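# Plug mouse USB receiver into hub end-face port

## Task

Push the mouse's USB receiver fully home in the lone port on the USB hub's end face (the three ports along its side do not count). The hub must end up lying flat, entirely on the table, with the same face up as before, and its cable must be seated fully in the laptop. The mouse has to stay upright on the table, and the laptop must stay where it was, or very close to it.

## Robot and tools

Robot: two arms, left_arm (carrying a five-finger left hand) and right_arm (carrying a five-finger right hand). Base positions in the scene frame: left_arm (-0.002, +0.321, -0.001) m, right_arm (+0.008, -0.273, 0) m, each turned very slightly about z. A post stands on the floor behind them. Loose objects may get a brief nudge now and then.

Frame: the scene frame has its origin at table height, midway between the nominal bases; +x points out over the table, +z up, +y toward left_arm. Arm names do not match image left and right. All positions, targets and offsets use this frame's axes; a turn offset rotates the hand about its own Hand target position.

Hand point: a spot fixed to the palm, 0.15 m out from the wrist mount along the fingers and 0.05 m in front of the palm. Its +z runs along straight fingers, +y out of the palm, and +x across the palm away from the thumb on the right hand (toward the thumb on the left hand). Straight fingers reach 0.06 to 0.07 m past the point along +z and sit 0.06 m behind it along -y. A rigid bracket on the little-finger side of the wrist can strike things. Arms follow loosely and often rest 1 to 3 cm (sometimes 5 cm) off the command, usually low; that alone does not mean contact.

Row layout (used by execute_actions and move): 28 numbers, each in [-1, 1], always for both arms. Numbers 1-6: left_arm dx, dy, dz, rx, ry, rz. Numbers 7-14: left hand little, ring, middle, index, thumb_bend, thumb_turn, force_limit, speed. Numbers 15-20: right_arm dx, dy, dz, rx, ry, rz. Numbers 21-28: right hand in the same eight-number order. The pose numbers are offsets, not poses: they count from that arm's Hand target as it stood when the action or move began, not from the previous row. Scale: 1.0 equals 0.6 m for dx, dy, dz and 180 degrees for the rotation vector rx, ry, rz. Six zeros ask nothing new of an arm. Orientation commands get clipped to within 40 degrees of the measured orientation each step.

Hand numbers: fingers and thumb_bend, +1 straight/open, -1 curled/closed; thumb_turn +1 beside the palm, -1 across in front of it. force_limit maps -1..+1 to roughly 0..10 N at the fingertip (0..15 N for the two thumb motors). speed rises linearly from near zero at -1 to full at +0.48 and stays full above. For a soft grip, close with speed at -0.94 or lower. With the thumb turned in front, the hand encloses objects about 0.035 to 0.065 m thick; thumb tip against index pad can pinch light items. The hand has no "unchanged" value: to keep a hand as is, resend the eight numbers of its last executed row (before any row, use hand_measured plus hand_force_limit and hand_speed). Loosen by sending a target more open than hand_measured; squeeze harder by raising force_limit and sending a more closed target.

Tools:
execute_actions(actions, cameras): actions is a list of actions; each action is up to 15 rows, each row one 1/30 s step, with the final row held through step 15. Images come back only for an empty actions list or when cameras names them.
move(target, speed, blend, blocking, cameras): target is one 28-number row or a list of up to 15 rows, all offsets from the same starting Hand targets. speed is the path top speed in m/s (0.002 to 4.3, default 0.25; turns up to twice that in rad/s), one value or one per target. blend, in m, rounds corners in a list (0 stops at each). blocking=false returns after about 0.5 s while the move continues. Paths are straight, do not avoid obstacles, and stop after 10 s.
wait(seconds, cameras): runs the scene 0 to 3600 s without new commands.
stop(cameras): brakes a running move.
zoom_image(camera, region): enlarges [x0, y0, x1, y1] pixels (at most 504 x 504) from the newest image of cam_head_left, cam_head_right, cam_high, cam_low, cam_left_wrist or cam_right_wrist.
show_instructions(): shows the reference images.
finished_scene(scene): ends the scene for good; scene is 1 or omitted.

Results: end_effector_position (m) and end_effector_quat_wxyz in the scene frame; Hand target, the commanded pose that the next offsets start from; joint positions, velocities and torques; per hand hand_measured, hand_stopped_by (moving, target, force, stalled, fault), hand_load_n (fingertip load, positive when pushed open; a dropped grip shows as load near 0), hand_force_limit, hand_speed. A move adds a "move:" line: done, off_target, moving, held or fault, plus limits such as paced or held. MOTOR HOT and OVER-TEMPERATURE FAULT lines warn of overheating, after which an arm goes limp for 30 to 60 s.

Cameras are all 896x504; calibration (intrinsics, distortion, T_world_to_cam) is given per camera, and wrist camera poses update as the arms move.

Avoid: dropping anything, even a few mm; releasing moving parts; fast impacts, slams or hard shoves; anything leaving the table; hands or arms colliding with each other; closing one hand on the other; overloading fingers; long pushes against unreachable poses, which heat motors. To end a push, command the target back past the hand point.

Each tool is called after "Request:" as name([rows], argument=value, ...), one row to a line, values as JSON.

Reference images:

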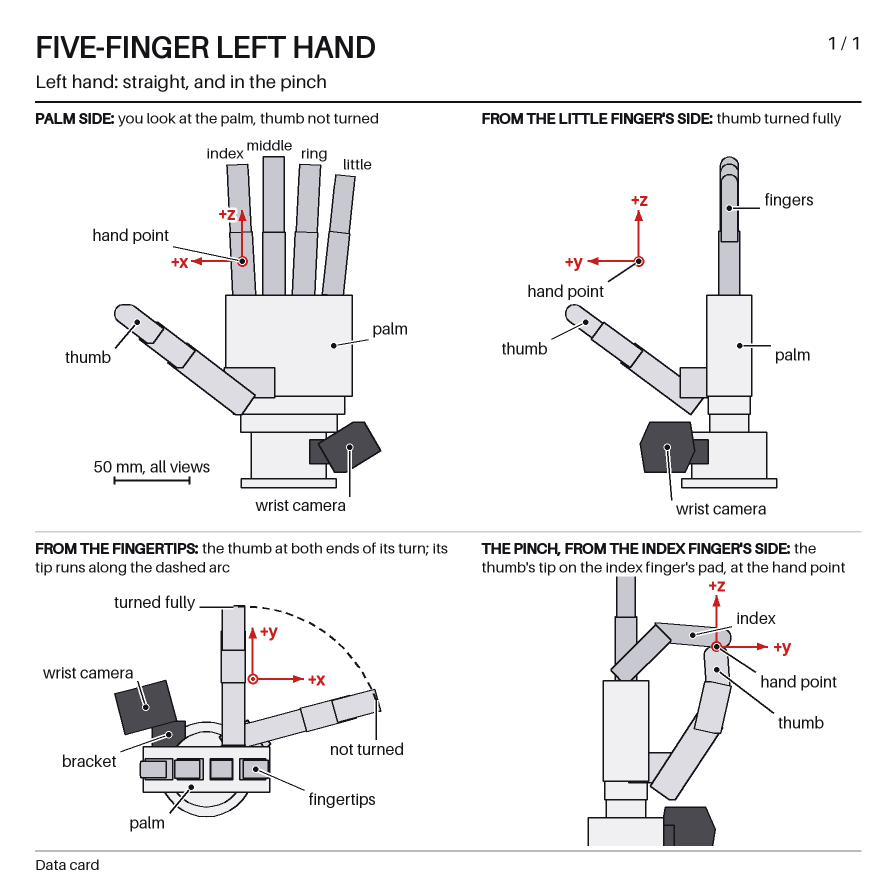

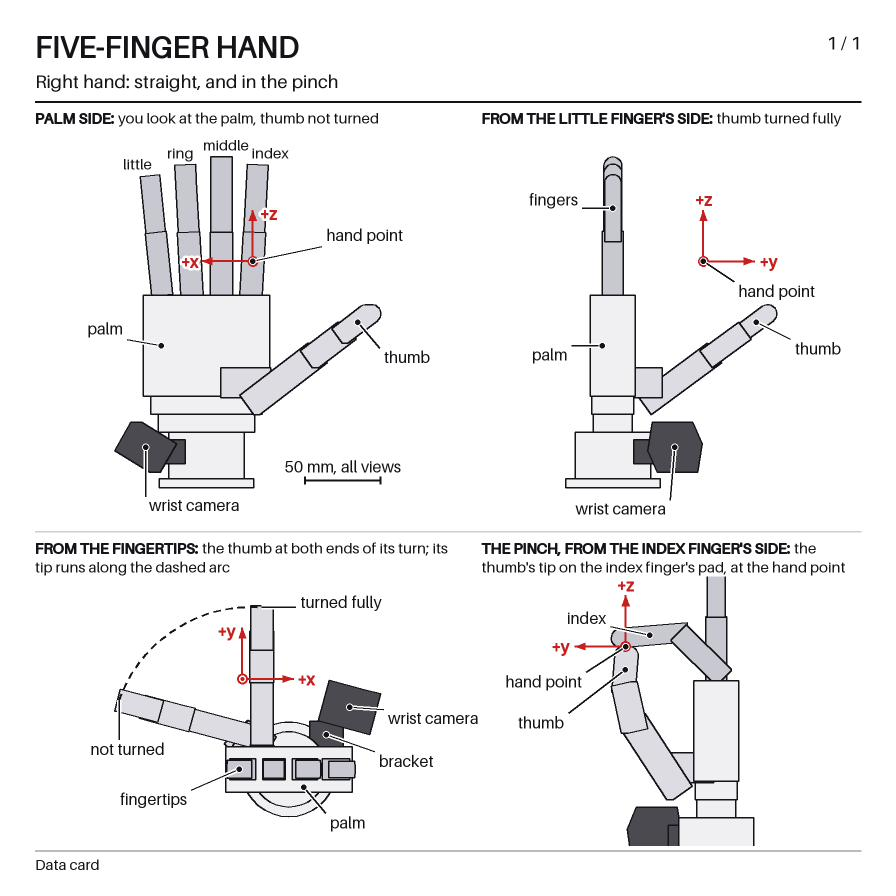

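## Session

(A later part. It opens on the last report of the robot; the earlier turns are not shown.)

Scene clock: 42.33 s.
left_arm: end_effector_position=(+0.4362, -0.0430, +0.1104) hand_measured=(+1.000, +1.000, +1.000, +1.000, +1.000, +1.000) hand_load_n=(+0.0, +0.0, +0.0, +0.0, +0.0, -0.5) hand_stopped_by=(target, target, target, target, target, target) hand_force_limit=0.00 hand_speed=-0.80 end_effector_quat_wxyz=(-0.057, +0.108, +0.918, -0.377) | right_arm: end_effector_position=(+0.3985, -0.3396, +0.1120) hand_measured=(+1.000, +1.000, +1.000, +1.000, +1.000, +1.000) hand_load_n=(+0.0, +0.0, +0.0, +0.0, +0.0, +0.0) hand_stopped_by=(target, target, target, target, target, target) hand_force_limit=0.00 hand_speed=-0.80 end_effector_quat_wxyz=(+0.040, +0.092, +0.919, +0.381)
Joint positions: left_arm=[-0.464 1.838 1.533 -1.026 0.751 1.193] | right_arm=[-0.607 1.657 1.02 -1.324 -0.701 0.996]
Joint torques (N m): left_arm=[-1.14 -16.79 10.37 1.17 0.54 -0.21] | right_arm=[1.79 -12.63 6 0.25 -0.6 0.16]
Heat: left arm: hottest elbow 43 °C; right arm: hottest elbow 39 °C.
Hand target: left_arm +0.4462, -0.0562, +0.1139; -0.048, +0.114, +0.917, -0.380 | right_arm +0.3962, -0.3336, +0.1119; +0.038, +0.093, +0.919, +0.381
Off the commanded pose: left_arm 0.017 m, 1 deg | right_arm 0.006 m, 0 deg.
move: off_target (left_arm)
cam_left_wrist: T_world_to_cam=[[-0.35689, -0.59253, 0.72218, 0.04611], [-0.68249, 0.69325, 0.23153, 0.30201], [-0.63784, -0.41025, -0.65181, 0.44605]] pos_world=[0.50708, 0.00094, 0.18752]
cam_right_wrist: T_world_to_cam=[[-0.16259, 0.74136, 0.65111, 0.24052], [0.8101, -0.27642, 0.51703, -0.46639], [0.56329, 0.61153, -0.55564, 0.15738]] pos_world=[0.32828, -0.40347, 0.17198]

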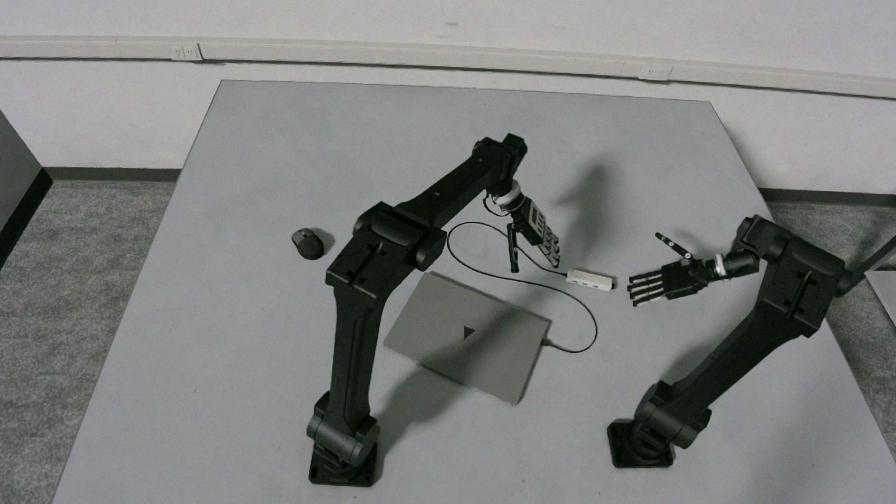

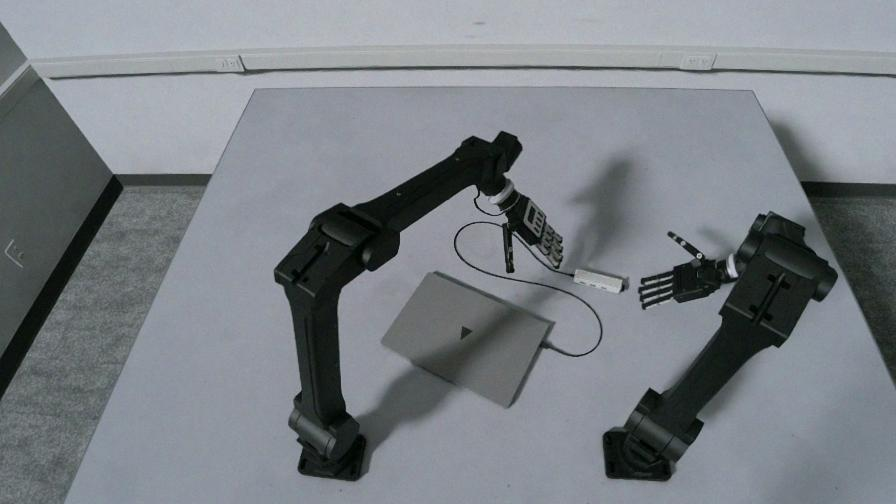

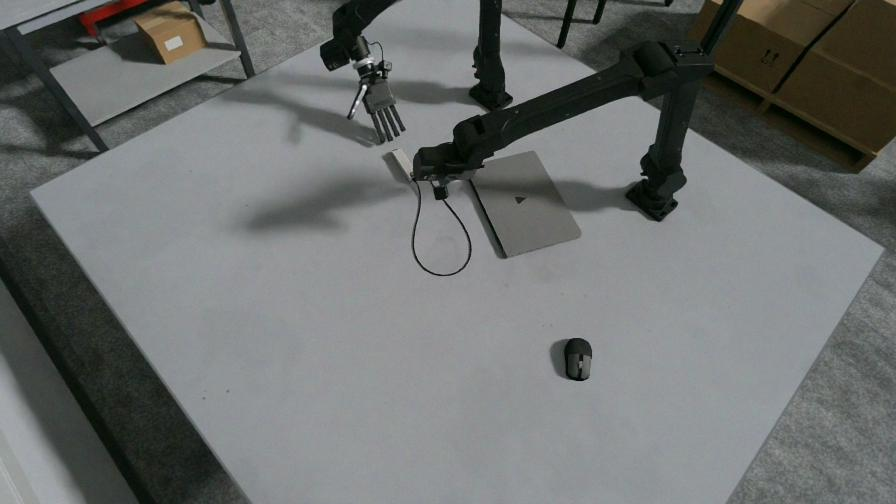

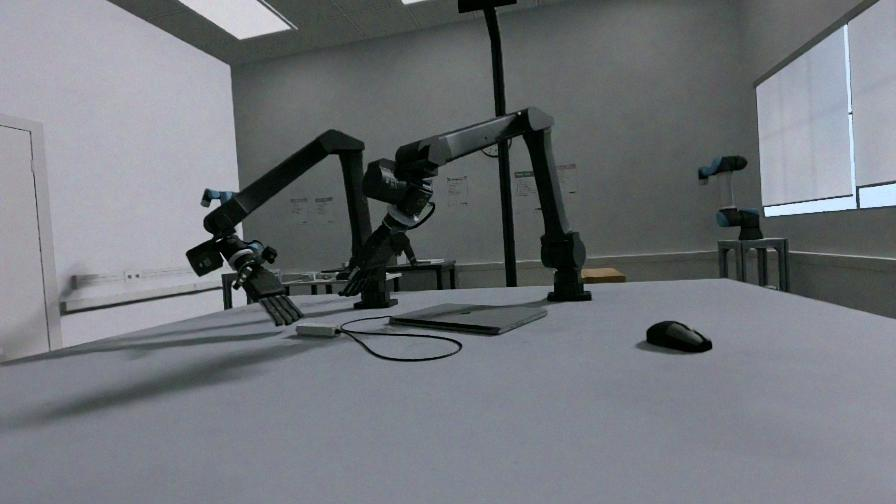

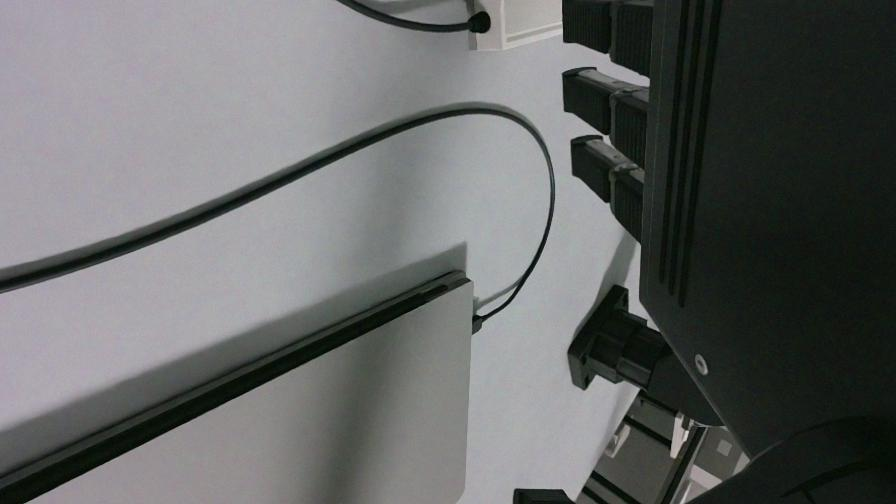

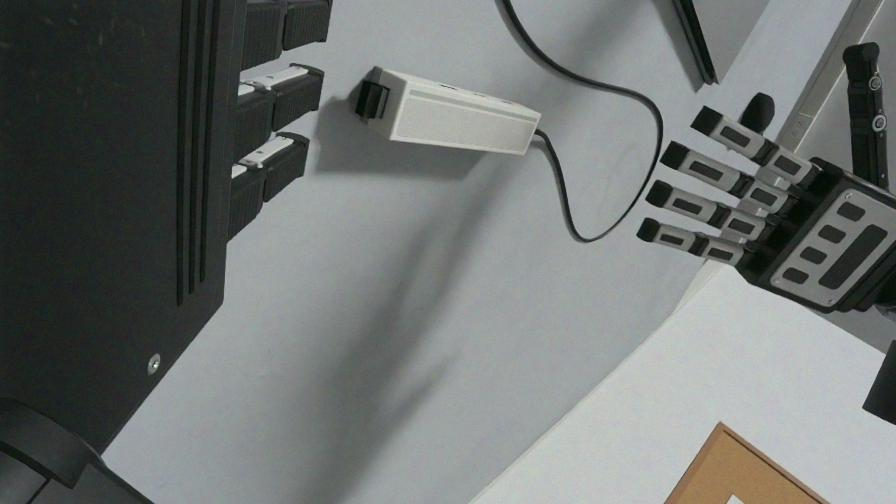

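Request:
zoom_image(camera="cam_low", region=[325, 250, 405, 350])

Request:
zoom_image(camera="cam_head_left", region=[490, 190, 590, 290])

Scaled by 5.040 from the camera's image (finer frame: 1280x720).

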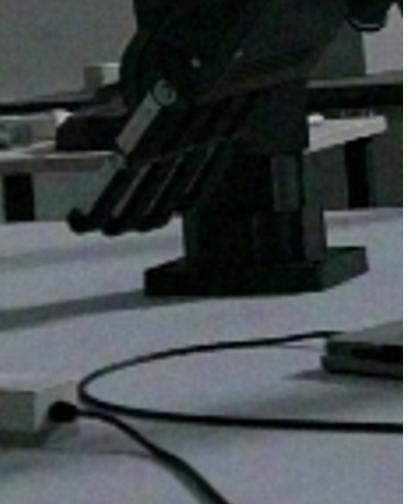

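Scaled by 5.040 from the camera's image (finer frame: 1280x720).

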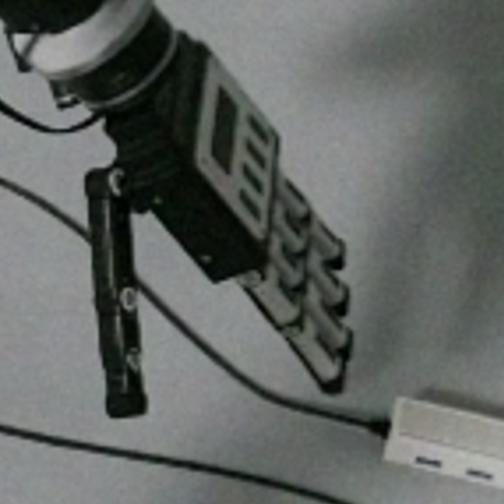

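Request:
move(target=[0.0,0.0,-0.1,0,0,0,1,1,1,1,1,1,0,-0.8,0,0,0,0,0,0,1,1,1,1,1,1,0,-0.8], cameras=["all"], speed=0.1)

Request:
zoom_image(camera="cam_head_left", region=[490, 210, 630, 310])

Request:
zoom_image(camera="cam_low", region=[270, 260, 410, 350])

Request:
zoom_image(camera="cam_left_wrist", region=[400, 0, 660, 160])

Scene clock: 51.20 s.
left_arm: end_effector_position=(+0.4514, -0.0515, +0.0648) hand_measured=(+1.000, +1.000, +1.000, +1.000, +1.000, +1.000) hand_load_n=(+0.0, +0.0, +0.0, -0.5, +0.0, -0.5) hand_stopped_by=(target, target, target, target, target, target) hand_force_limit=0.00 hand_speed=-0.80 end_effector_quat_wxyz=(-0.040, +0.115, +0.916, -0.383) | right_arm: end_effector_position=(+0.3986, -0.3397, +0.1119) hand_measured=(+1.000, +1.000, +1.000, +1.000, +1.000, +1.000) hand_load_n=(+0.0, +0.0, +0.0, +0.0, +0.0, +0.0) hand_stopped_by=(target, target, target, target, target, target) hand_force_limit=0.00 hand_speed=-0.80 end_effector_quat_wxyz=(+0.040, +0.092, +0.919, +0.381)
Joint positions: left_arm=[-0.464 1.899 1.495 -0.888 0.751 1.193] | right_arm=[-0.607 1.657 1.02 -1.324 -0.701 0.997]
Joint torques (N m): left_arm=[-1.2 -17.44 7.1 1.26 0.57 -0.22] | right_arm=[1.2 -13.1 5.72 0.49 -0.57 0.14]
Heat: left arm: hottest elbow 44 °C; right arm: hottest elbow 39 °C.
Hand target: left_arm +0.4462, -0.0563, +0.0539; -0.048, +0.114, +0.917, -0.380 | right_arm +0.3963, -0.3337, +0.1118; +0.039, +0.093, +0.919, +0.381
Off the commanded pose: left_arm 0.013 m, 1 deg | right_arm 0.007 m, 0 deg.
move: off_target (left_arm)
cam_left_wrist: T_world_to_cam=[[-0.38146, -0.57921, 0.72042, 0.09132], [-0.68989, 0.69711, 0.19518, 0.33464], [-0.61526, -0.42255, -0.66551, 0.4126]] pos_world=[0.51956, -0.00604, 0.14349]
cam_right_wrist: T_world_to_cam=[[-0.16203, 0.74153, 0.65106, 0.24043], [0.81007, -0.27681, 0.51688, -0.46659], [0.5635, 0.61115, -0.55584, 0.15713]] pos_world=[0.32838, -0.40347, 0.17198]

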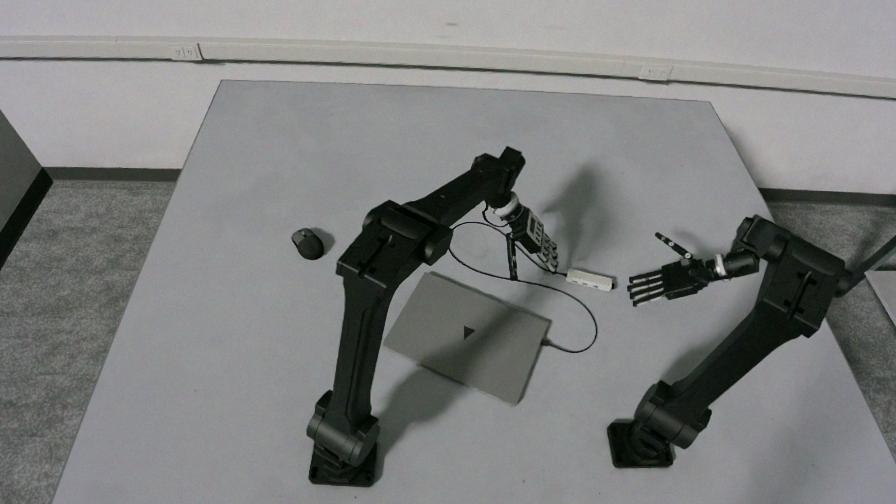

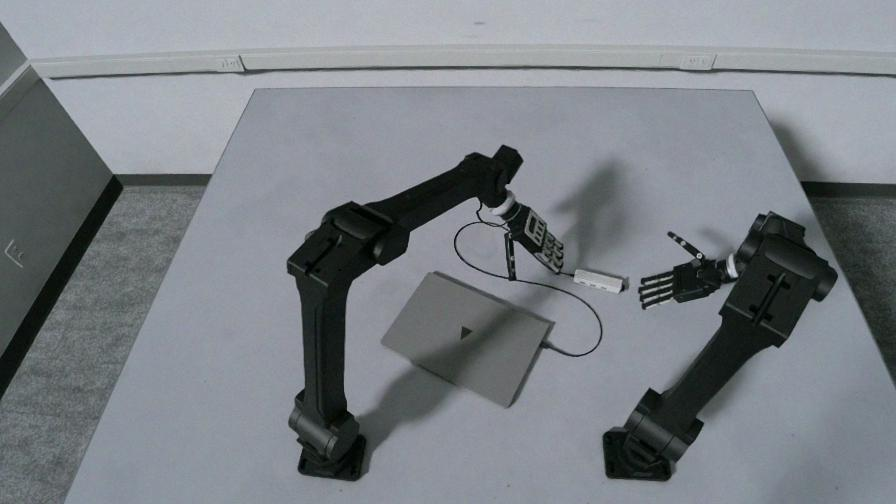

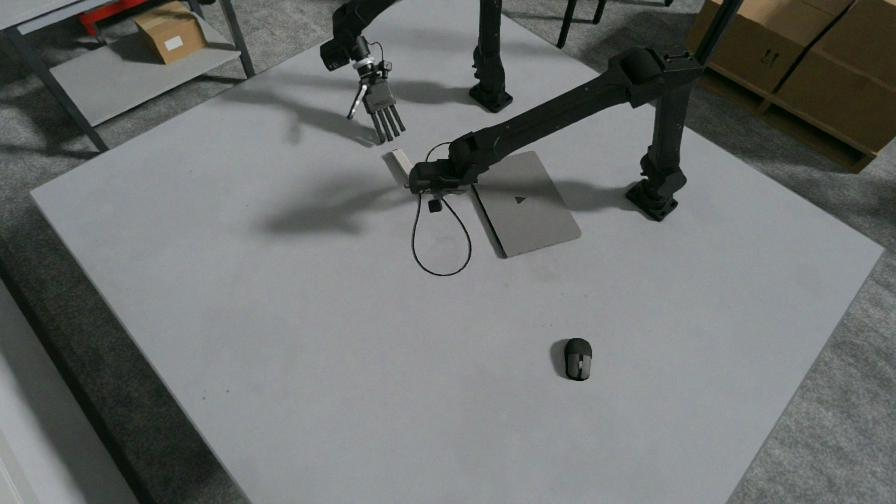

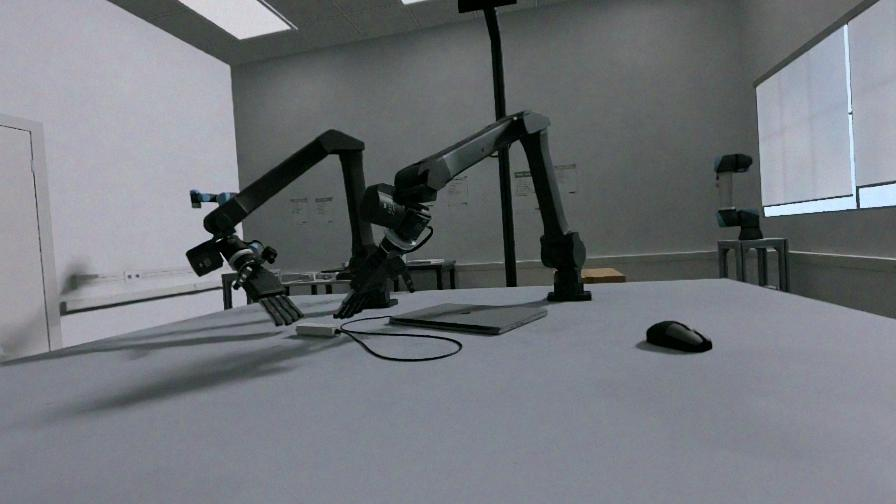

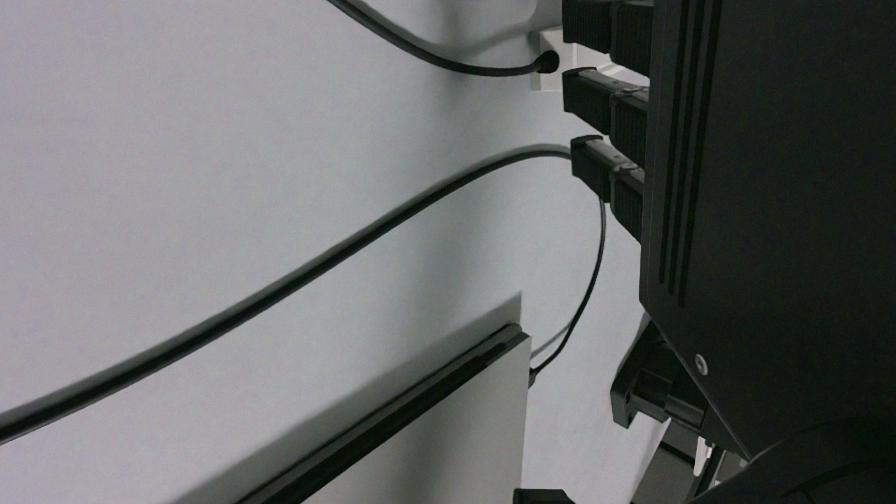

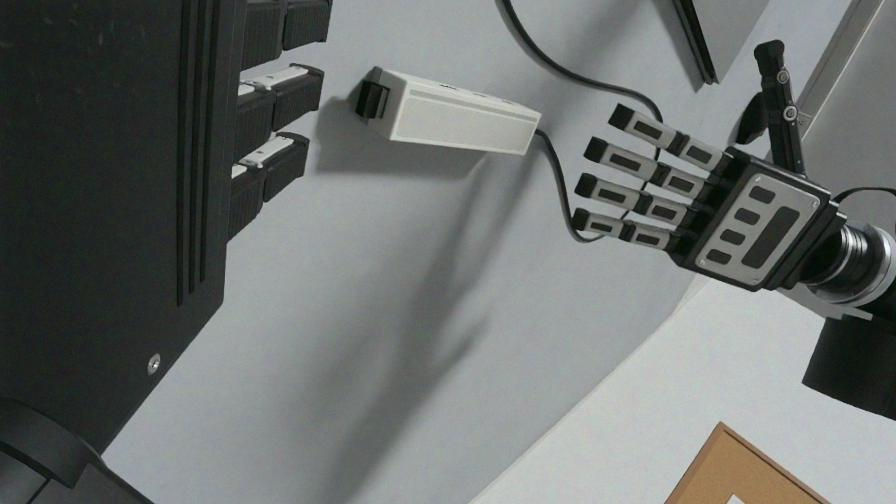

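Scaled by 3.600 from the camera's image (finer frame: 1280x720).

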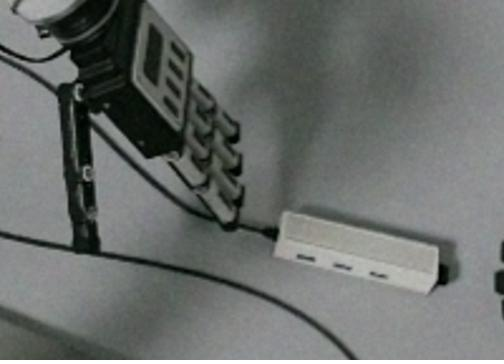

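Scaled by 3.600 from the camera's image (finer frame: 1280x720).

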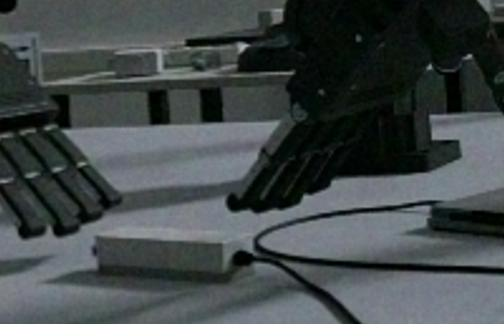

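Scaled by 1.938 from the camera's image (finer frame: 1280x720).

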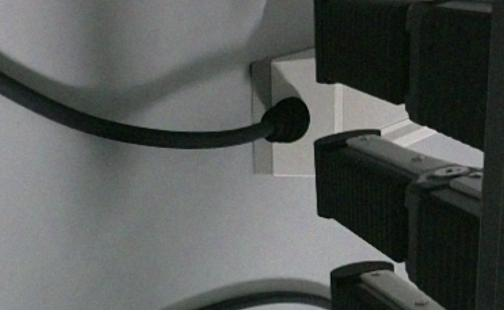

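Request:
move(target=[0.0,-0.033,-0.05,0,0,0,1,1,1,1,1,1,0,-0.8,0,0,0,0,0,0,1,1,1,1,1,1,0,-0.8], cameras=["all"], speed=0.08)

Request:
zoom_image(camera="cam_head_left", region=[490, 210, 630, 310])

Request:
zoom_image(camera="cam_low", region=[270, 260, 410, 350])

Request:
zoom_image(camera="cam_left_wrist", region=[400, 0, 660, 160])

Scene clock: 58.07 s.
left_arm: end_effector_position=(+0.4525, -0.0729, +0.0369) hand_measured=(+1.000, +1.000, +1.000, +1.000, +1.000, +1.000) hand_load_n=(+0.0, -0.5, +0.0, +0.0, +0.0, +0.0) hand_stopped_by=(target, target, target, target, target, target) hand_force_limit=0.00 hand_speed=-0.80 end_effector_quat_wxyz=(-0.039, +0.117, +0.915, -0.384) | right_arm: end_effector_position=(+0.3986, -0.3397, +0.1119) hand_measured=(+1.000, +1.000, +1.000, +1.000, +1.000, +1.000) hand_load_n=(+0.0, +0.0, +0.0, +0.0, +0.0, +0.0) hand_stopped_by=(target, target, target, target, target, target) hand_force_limit=0.00 hand_speed=-0.80 end_effector_quat_wxyz=(+0.040, +0.092, +0.919, +0.381)
Joint positions: left_arm=[-0.494 1.952 1.495 -0.806 0.743 1.156] | right_arm=[-0.607 1.657 1.02 -1.324 -0.701 0.997]
Joint torques (N m): left_arm=[-1.08 -18.26 6.8 1.32 0.54 -0.26] | right_arm=[1.14 -12.75 5.83 0.27 -0.56 0.11]
Heat: left arm: hottest elbow 43 °C; right arm: hottest shoulder 38 °C.
Hand target: left_arm +0.4463, -0.0761, +0.0240; -0.048, +0.114, +0.917, -0.380 | right_arm +0.3963, -0.3337, +0.1118; +0.039, +0.093, +0.919, +0.381
Off the commanded pose: left_arm 0.015 m, 1 deg | right_arm 0.006 m, 0 deg.
move: off_target (left_arm)
cam_left_wrist: T_world_to_cam=[[-0.38587, -0.57639, 0.72033, 0.10161], [-0.68897, 0.69931, 0.19051, 0.35571], [-0.61354, -0.42278, -0.66696, 0.38494]] pos_world=[0.52046, -0.02744, 0.11579]
cam_right_wrist: T_world_to_cam=[[-0.16203, 0.74153, 0.65106, 0.24043], [0.81007, -0.27681, 0.51688, -0.46659], [0.5635, 0.61115, -0.55584, 0.15713]] pos_world=[0.32838, -0.40347, 0.17198]

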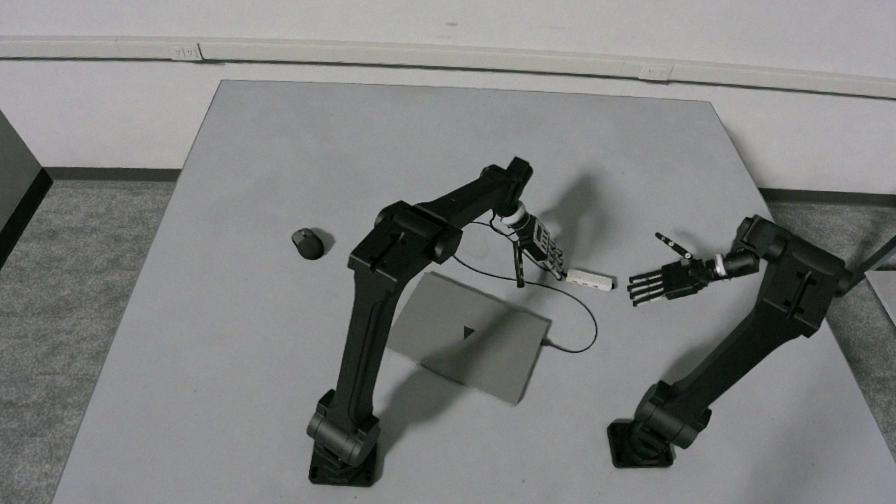

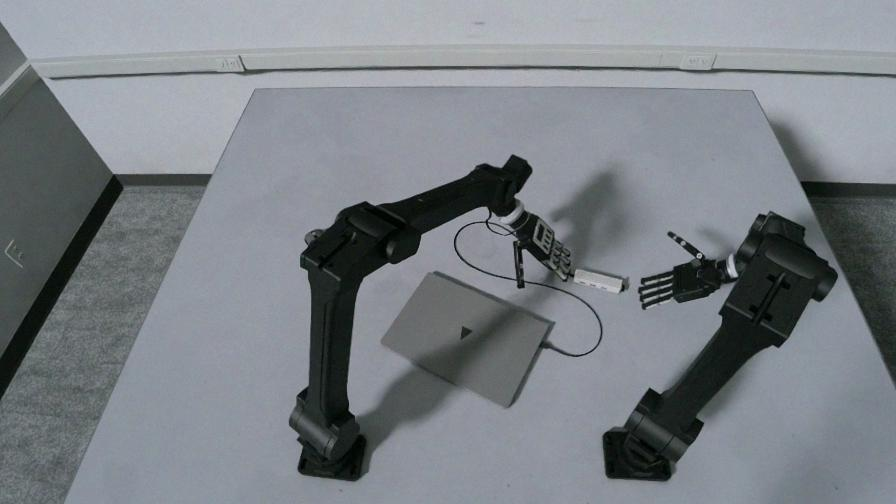

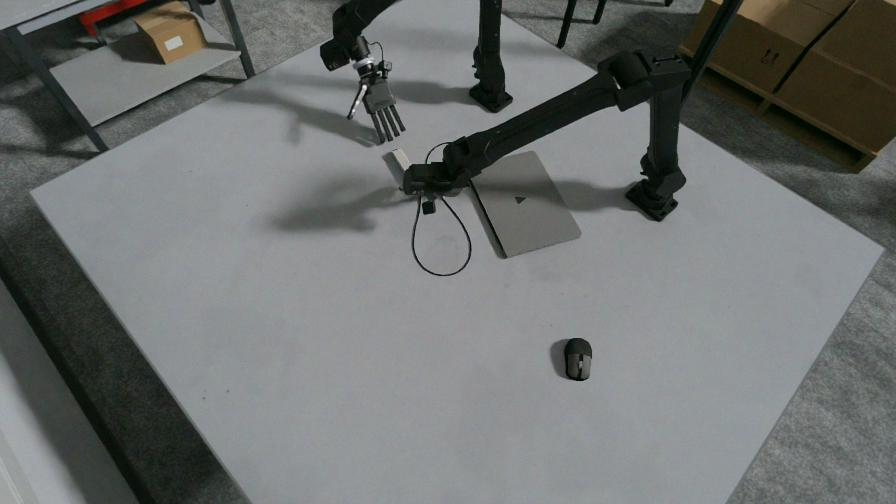

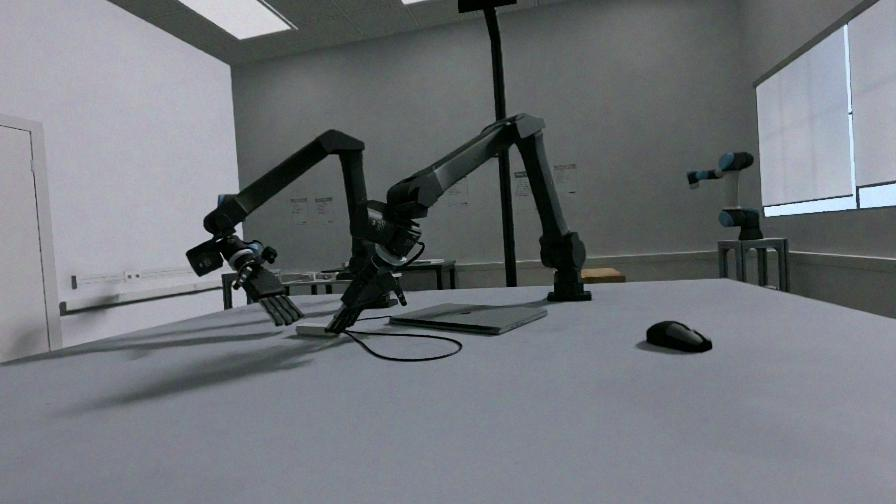

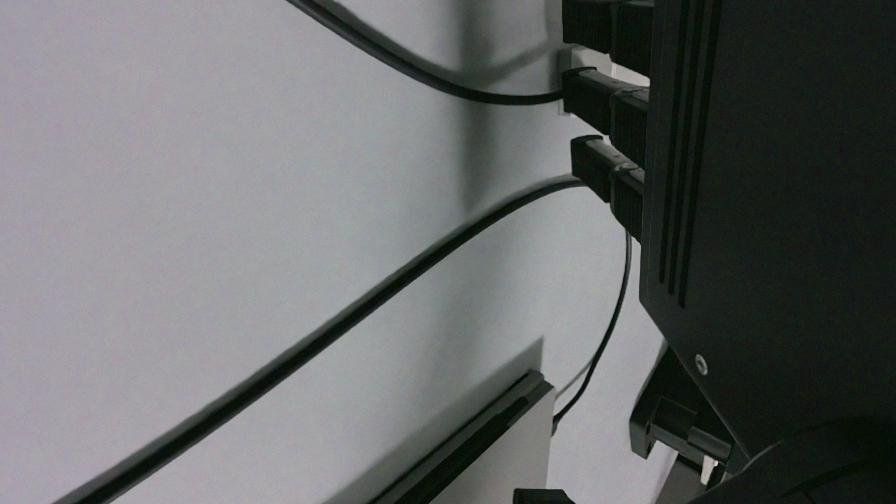

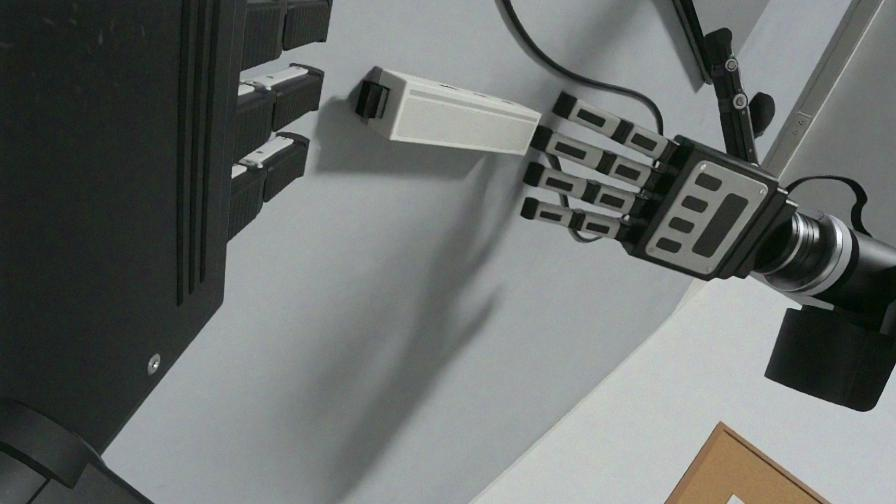

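Scaled by 3.600 from the camera's image (finer frame: 1280x720).

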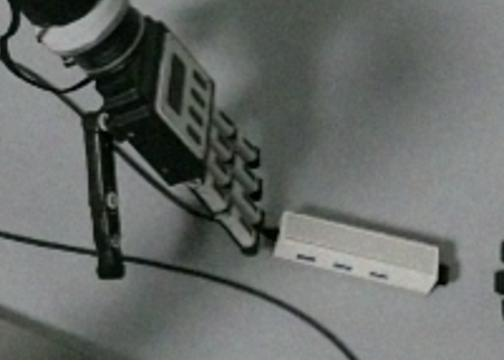

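Scaled by 3.600 from the camera's image (finer frame: 1280x720).

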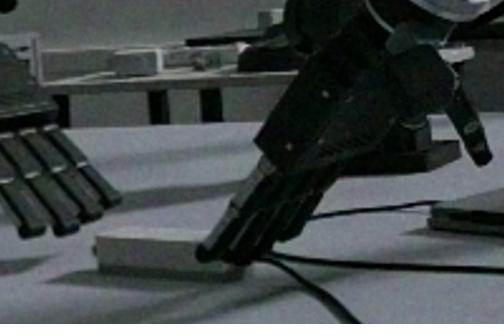

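Scaled by 1.938 from the camera's image (finer frame: 1280x720).

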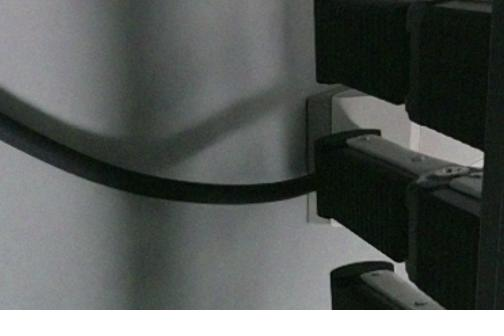

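Request:
zoom_image(camera="cam_right_wrist", region=[460, 60, 620, 220])

Request:
zoom_image(camera="cam_low", region=[290, 290, 390, 350])

Request:
zoom_image(camera="cam_head_right", region=[500, 210, 640, 310])

Scaled by 3.150 from the camera's image (finer frame: 1280x720).

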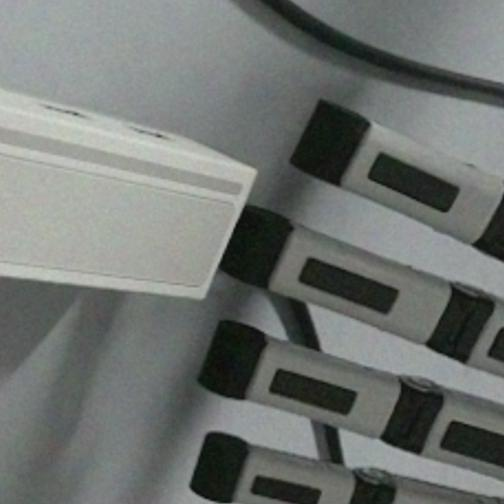

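Scaled by 5.040 from the camera's image (finer frame: 1280x720).

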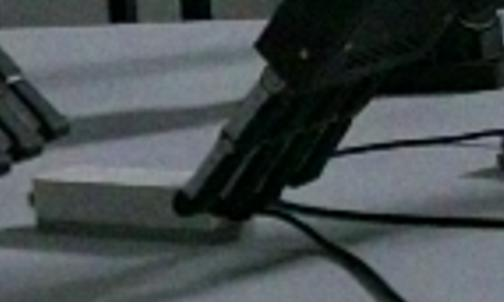

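Scaled by 3.600 from the camera's image (finer frame: 1280x720).

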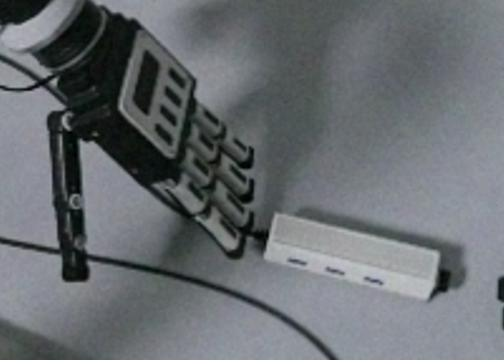

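Request:
move(target=[0.013,0.0,-0.012,0,0,0,1,1,1,1,1,1,0,-0.8,0,0,0,0,0,0,1,1,1,1,1,1,0,-0.8], cameras=["cam_head_left","cam_low","cam_right_wrist","cam_left_wrist"], speed=0.05)

Request:
zoom_image(camera="cam_head_left", region=[510, 230, 630, 310])

Request:
zoom_image(camera="cam_right_wrist", region=[460, 60, 620, 220])

Request:
zoom_image(camera="cam_left_wrist", region=[460, 0, 660, 160])

Request:
zoom_image(camera="cam_low", region=[290, 290, 390, 350])

Scene clock: 63.67 s.
left_arm: end_effector_position=(+0.4520, -0.0734, +0.0338) hand_measured=(+1.000, +1.000, +1.000, +1.000, +1.000, +1.000) hand_load_n=(+0.0, +0.0, +0.0, +0.0, +0.0, +0.0) hand_stopped_by=(target, target, target, target, target, target) hand_force_limit=0.00 hand_speed=-0.80 end_effector_quat_wxyz=(-0.042, +0.116, +0.915, -0.385) | right_arm: end_effector_position=(+0.3986, -0.3397, +0.1119) hand_measured=(+1.000, +1.000, +1.000, +1.000, +1.000, +1.000) hand_load_n=(+0.0, +0.0, +0.0, +0.0, +0.0, +0.0) hand_stopped_by=(target, target, target, target, target, target) hand_force_limit=0.00 hand_speed=-0.80 end_effector_quat_wxyz=(+0.040, +0.092, +0.919, +0.381)
Joint positions: left_arm=[-0.494 1.958 1.495 -0.804 0.746 1.156] | right_arm=[-0.607 1.657 1.02 -1.324 -0.701 0.997]
Joint torques (N m): left_arm=[-0.79 -17.2 8.02 1.24 0.46 -0.14] | right_arm=[1.61 -12.57 5.76 0.31 -0.59 0.13]
Heat: left arm: hottest elbow 43 °C; right arm: hottest shoulder 38 °C.
Hand target: left_arm +0.4542, -0.0761, +0.0168; -0.047, +0.115, +0.917, -0.380 | right_arm +0.3963, -0.3337, +0.1118; +0.039, +0.093, +0.919, +0.381
Off the commanded pose: left_arm 0.017 m, 1 deg | right_arm 0.006 m, 0 deg.
move: off_target (left_arm)
cam_left_wrist: T_world_to_cam=[[-0.38224, -0.57548, 0.72299, 0.10174], [-0.68722, 0.70009, 0.19392, 0.35538], [-0.61776, -0.42273, -0.66308, 0.38421]] pos_world=[0.52046, -0.02784, 0.11229]
cam_right_wrist: T_world_to_cam=[[-0.16203, 0.74153, 0.65106, 0.24043], [0.81007, -0.27681, 0.51688, -0.46659], [0.5635, 0.61115, -0.55584, 0.15713]] pos_world=[0.32838, -0.40347, 0.17198]
Images, in order (width x height): cam_head_left 896x504, cam_low 896x504, cam_left_wrist 896x504, cam_right_wrist 896x504.

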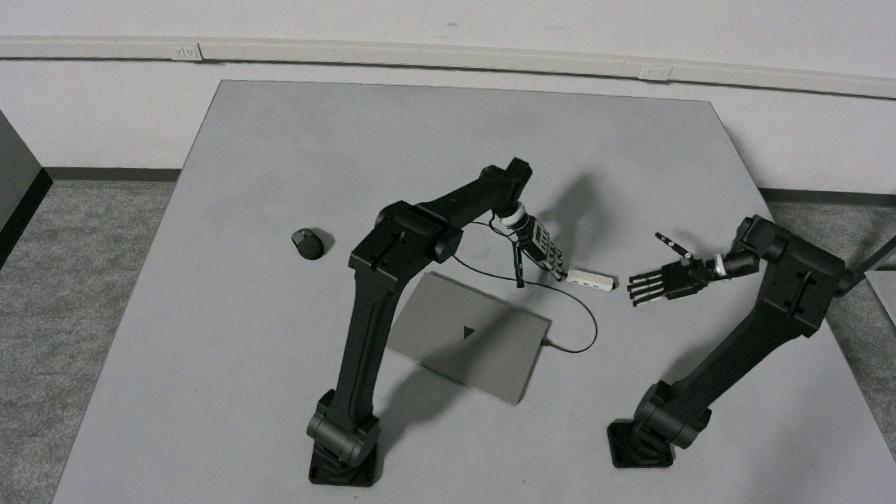

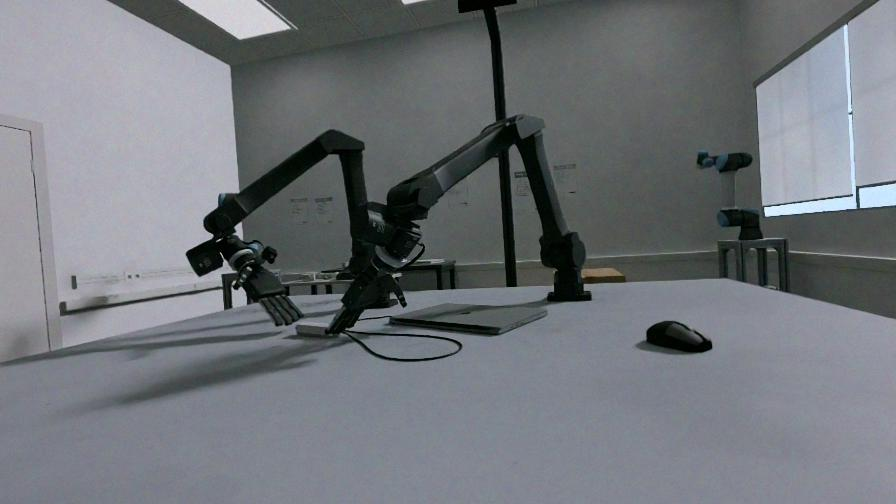

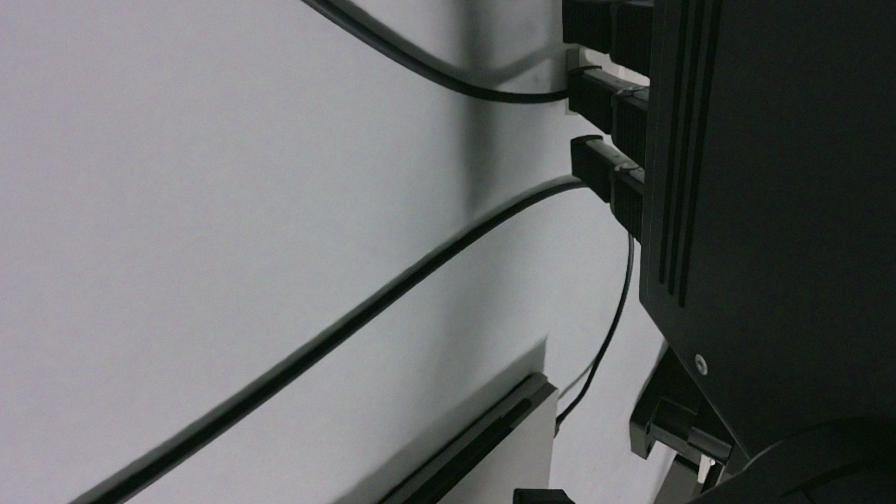

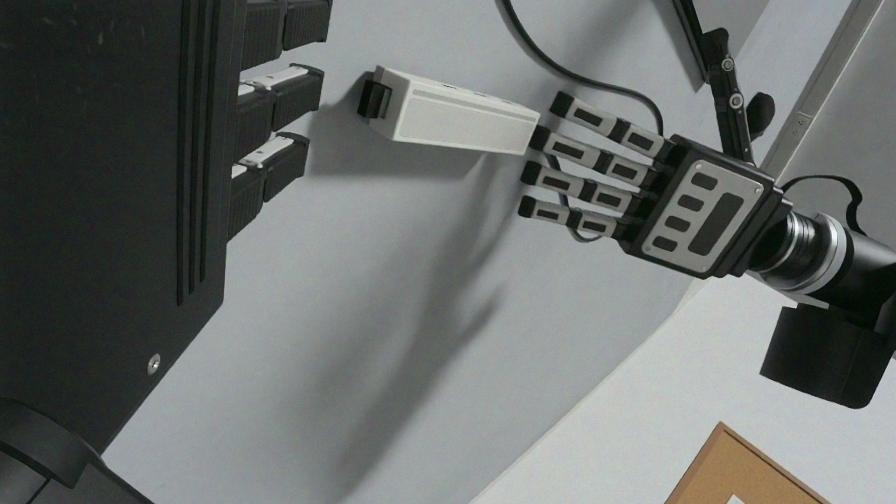

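Scaled by 4.200 from the camera's image (finer frame: 1280x720).

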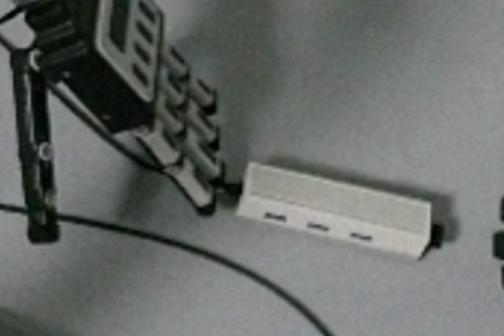

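Scaled by 3.150 from the camera's image (finer frame: 1280x720).

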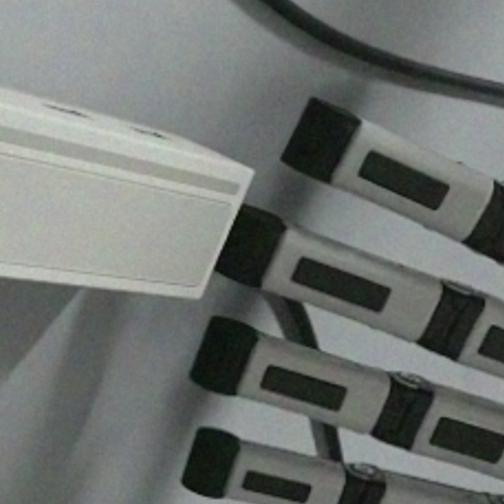

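Scaled by 2.520 from the camera's image (finer frame: 1280x720).

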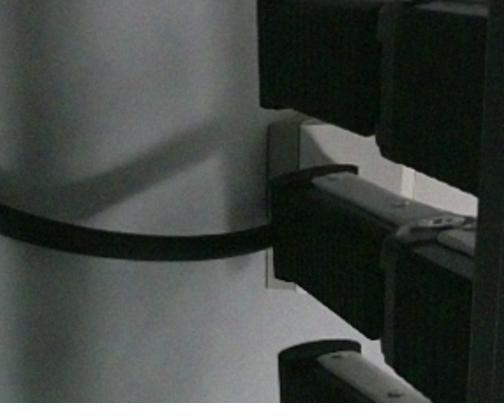

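Scaled by 5.040 from the camera's image (finer frame: 1280x720).

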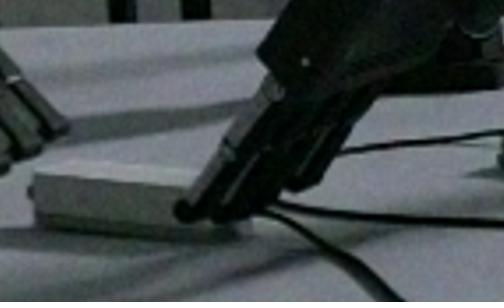

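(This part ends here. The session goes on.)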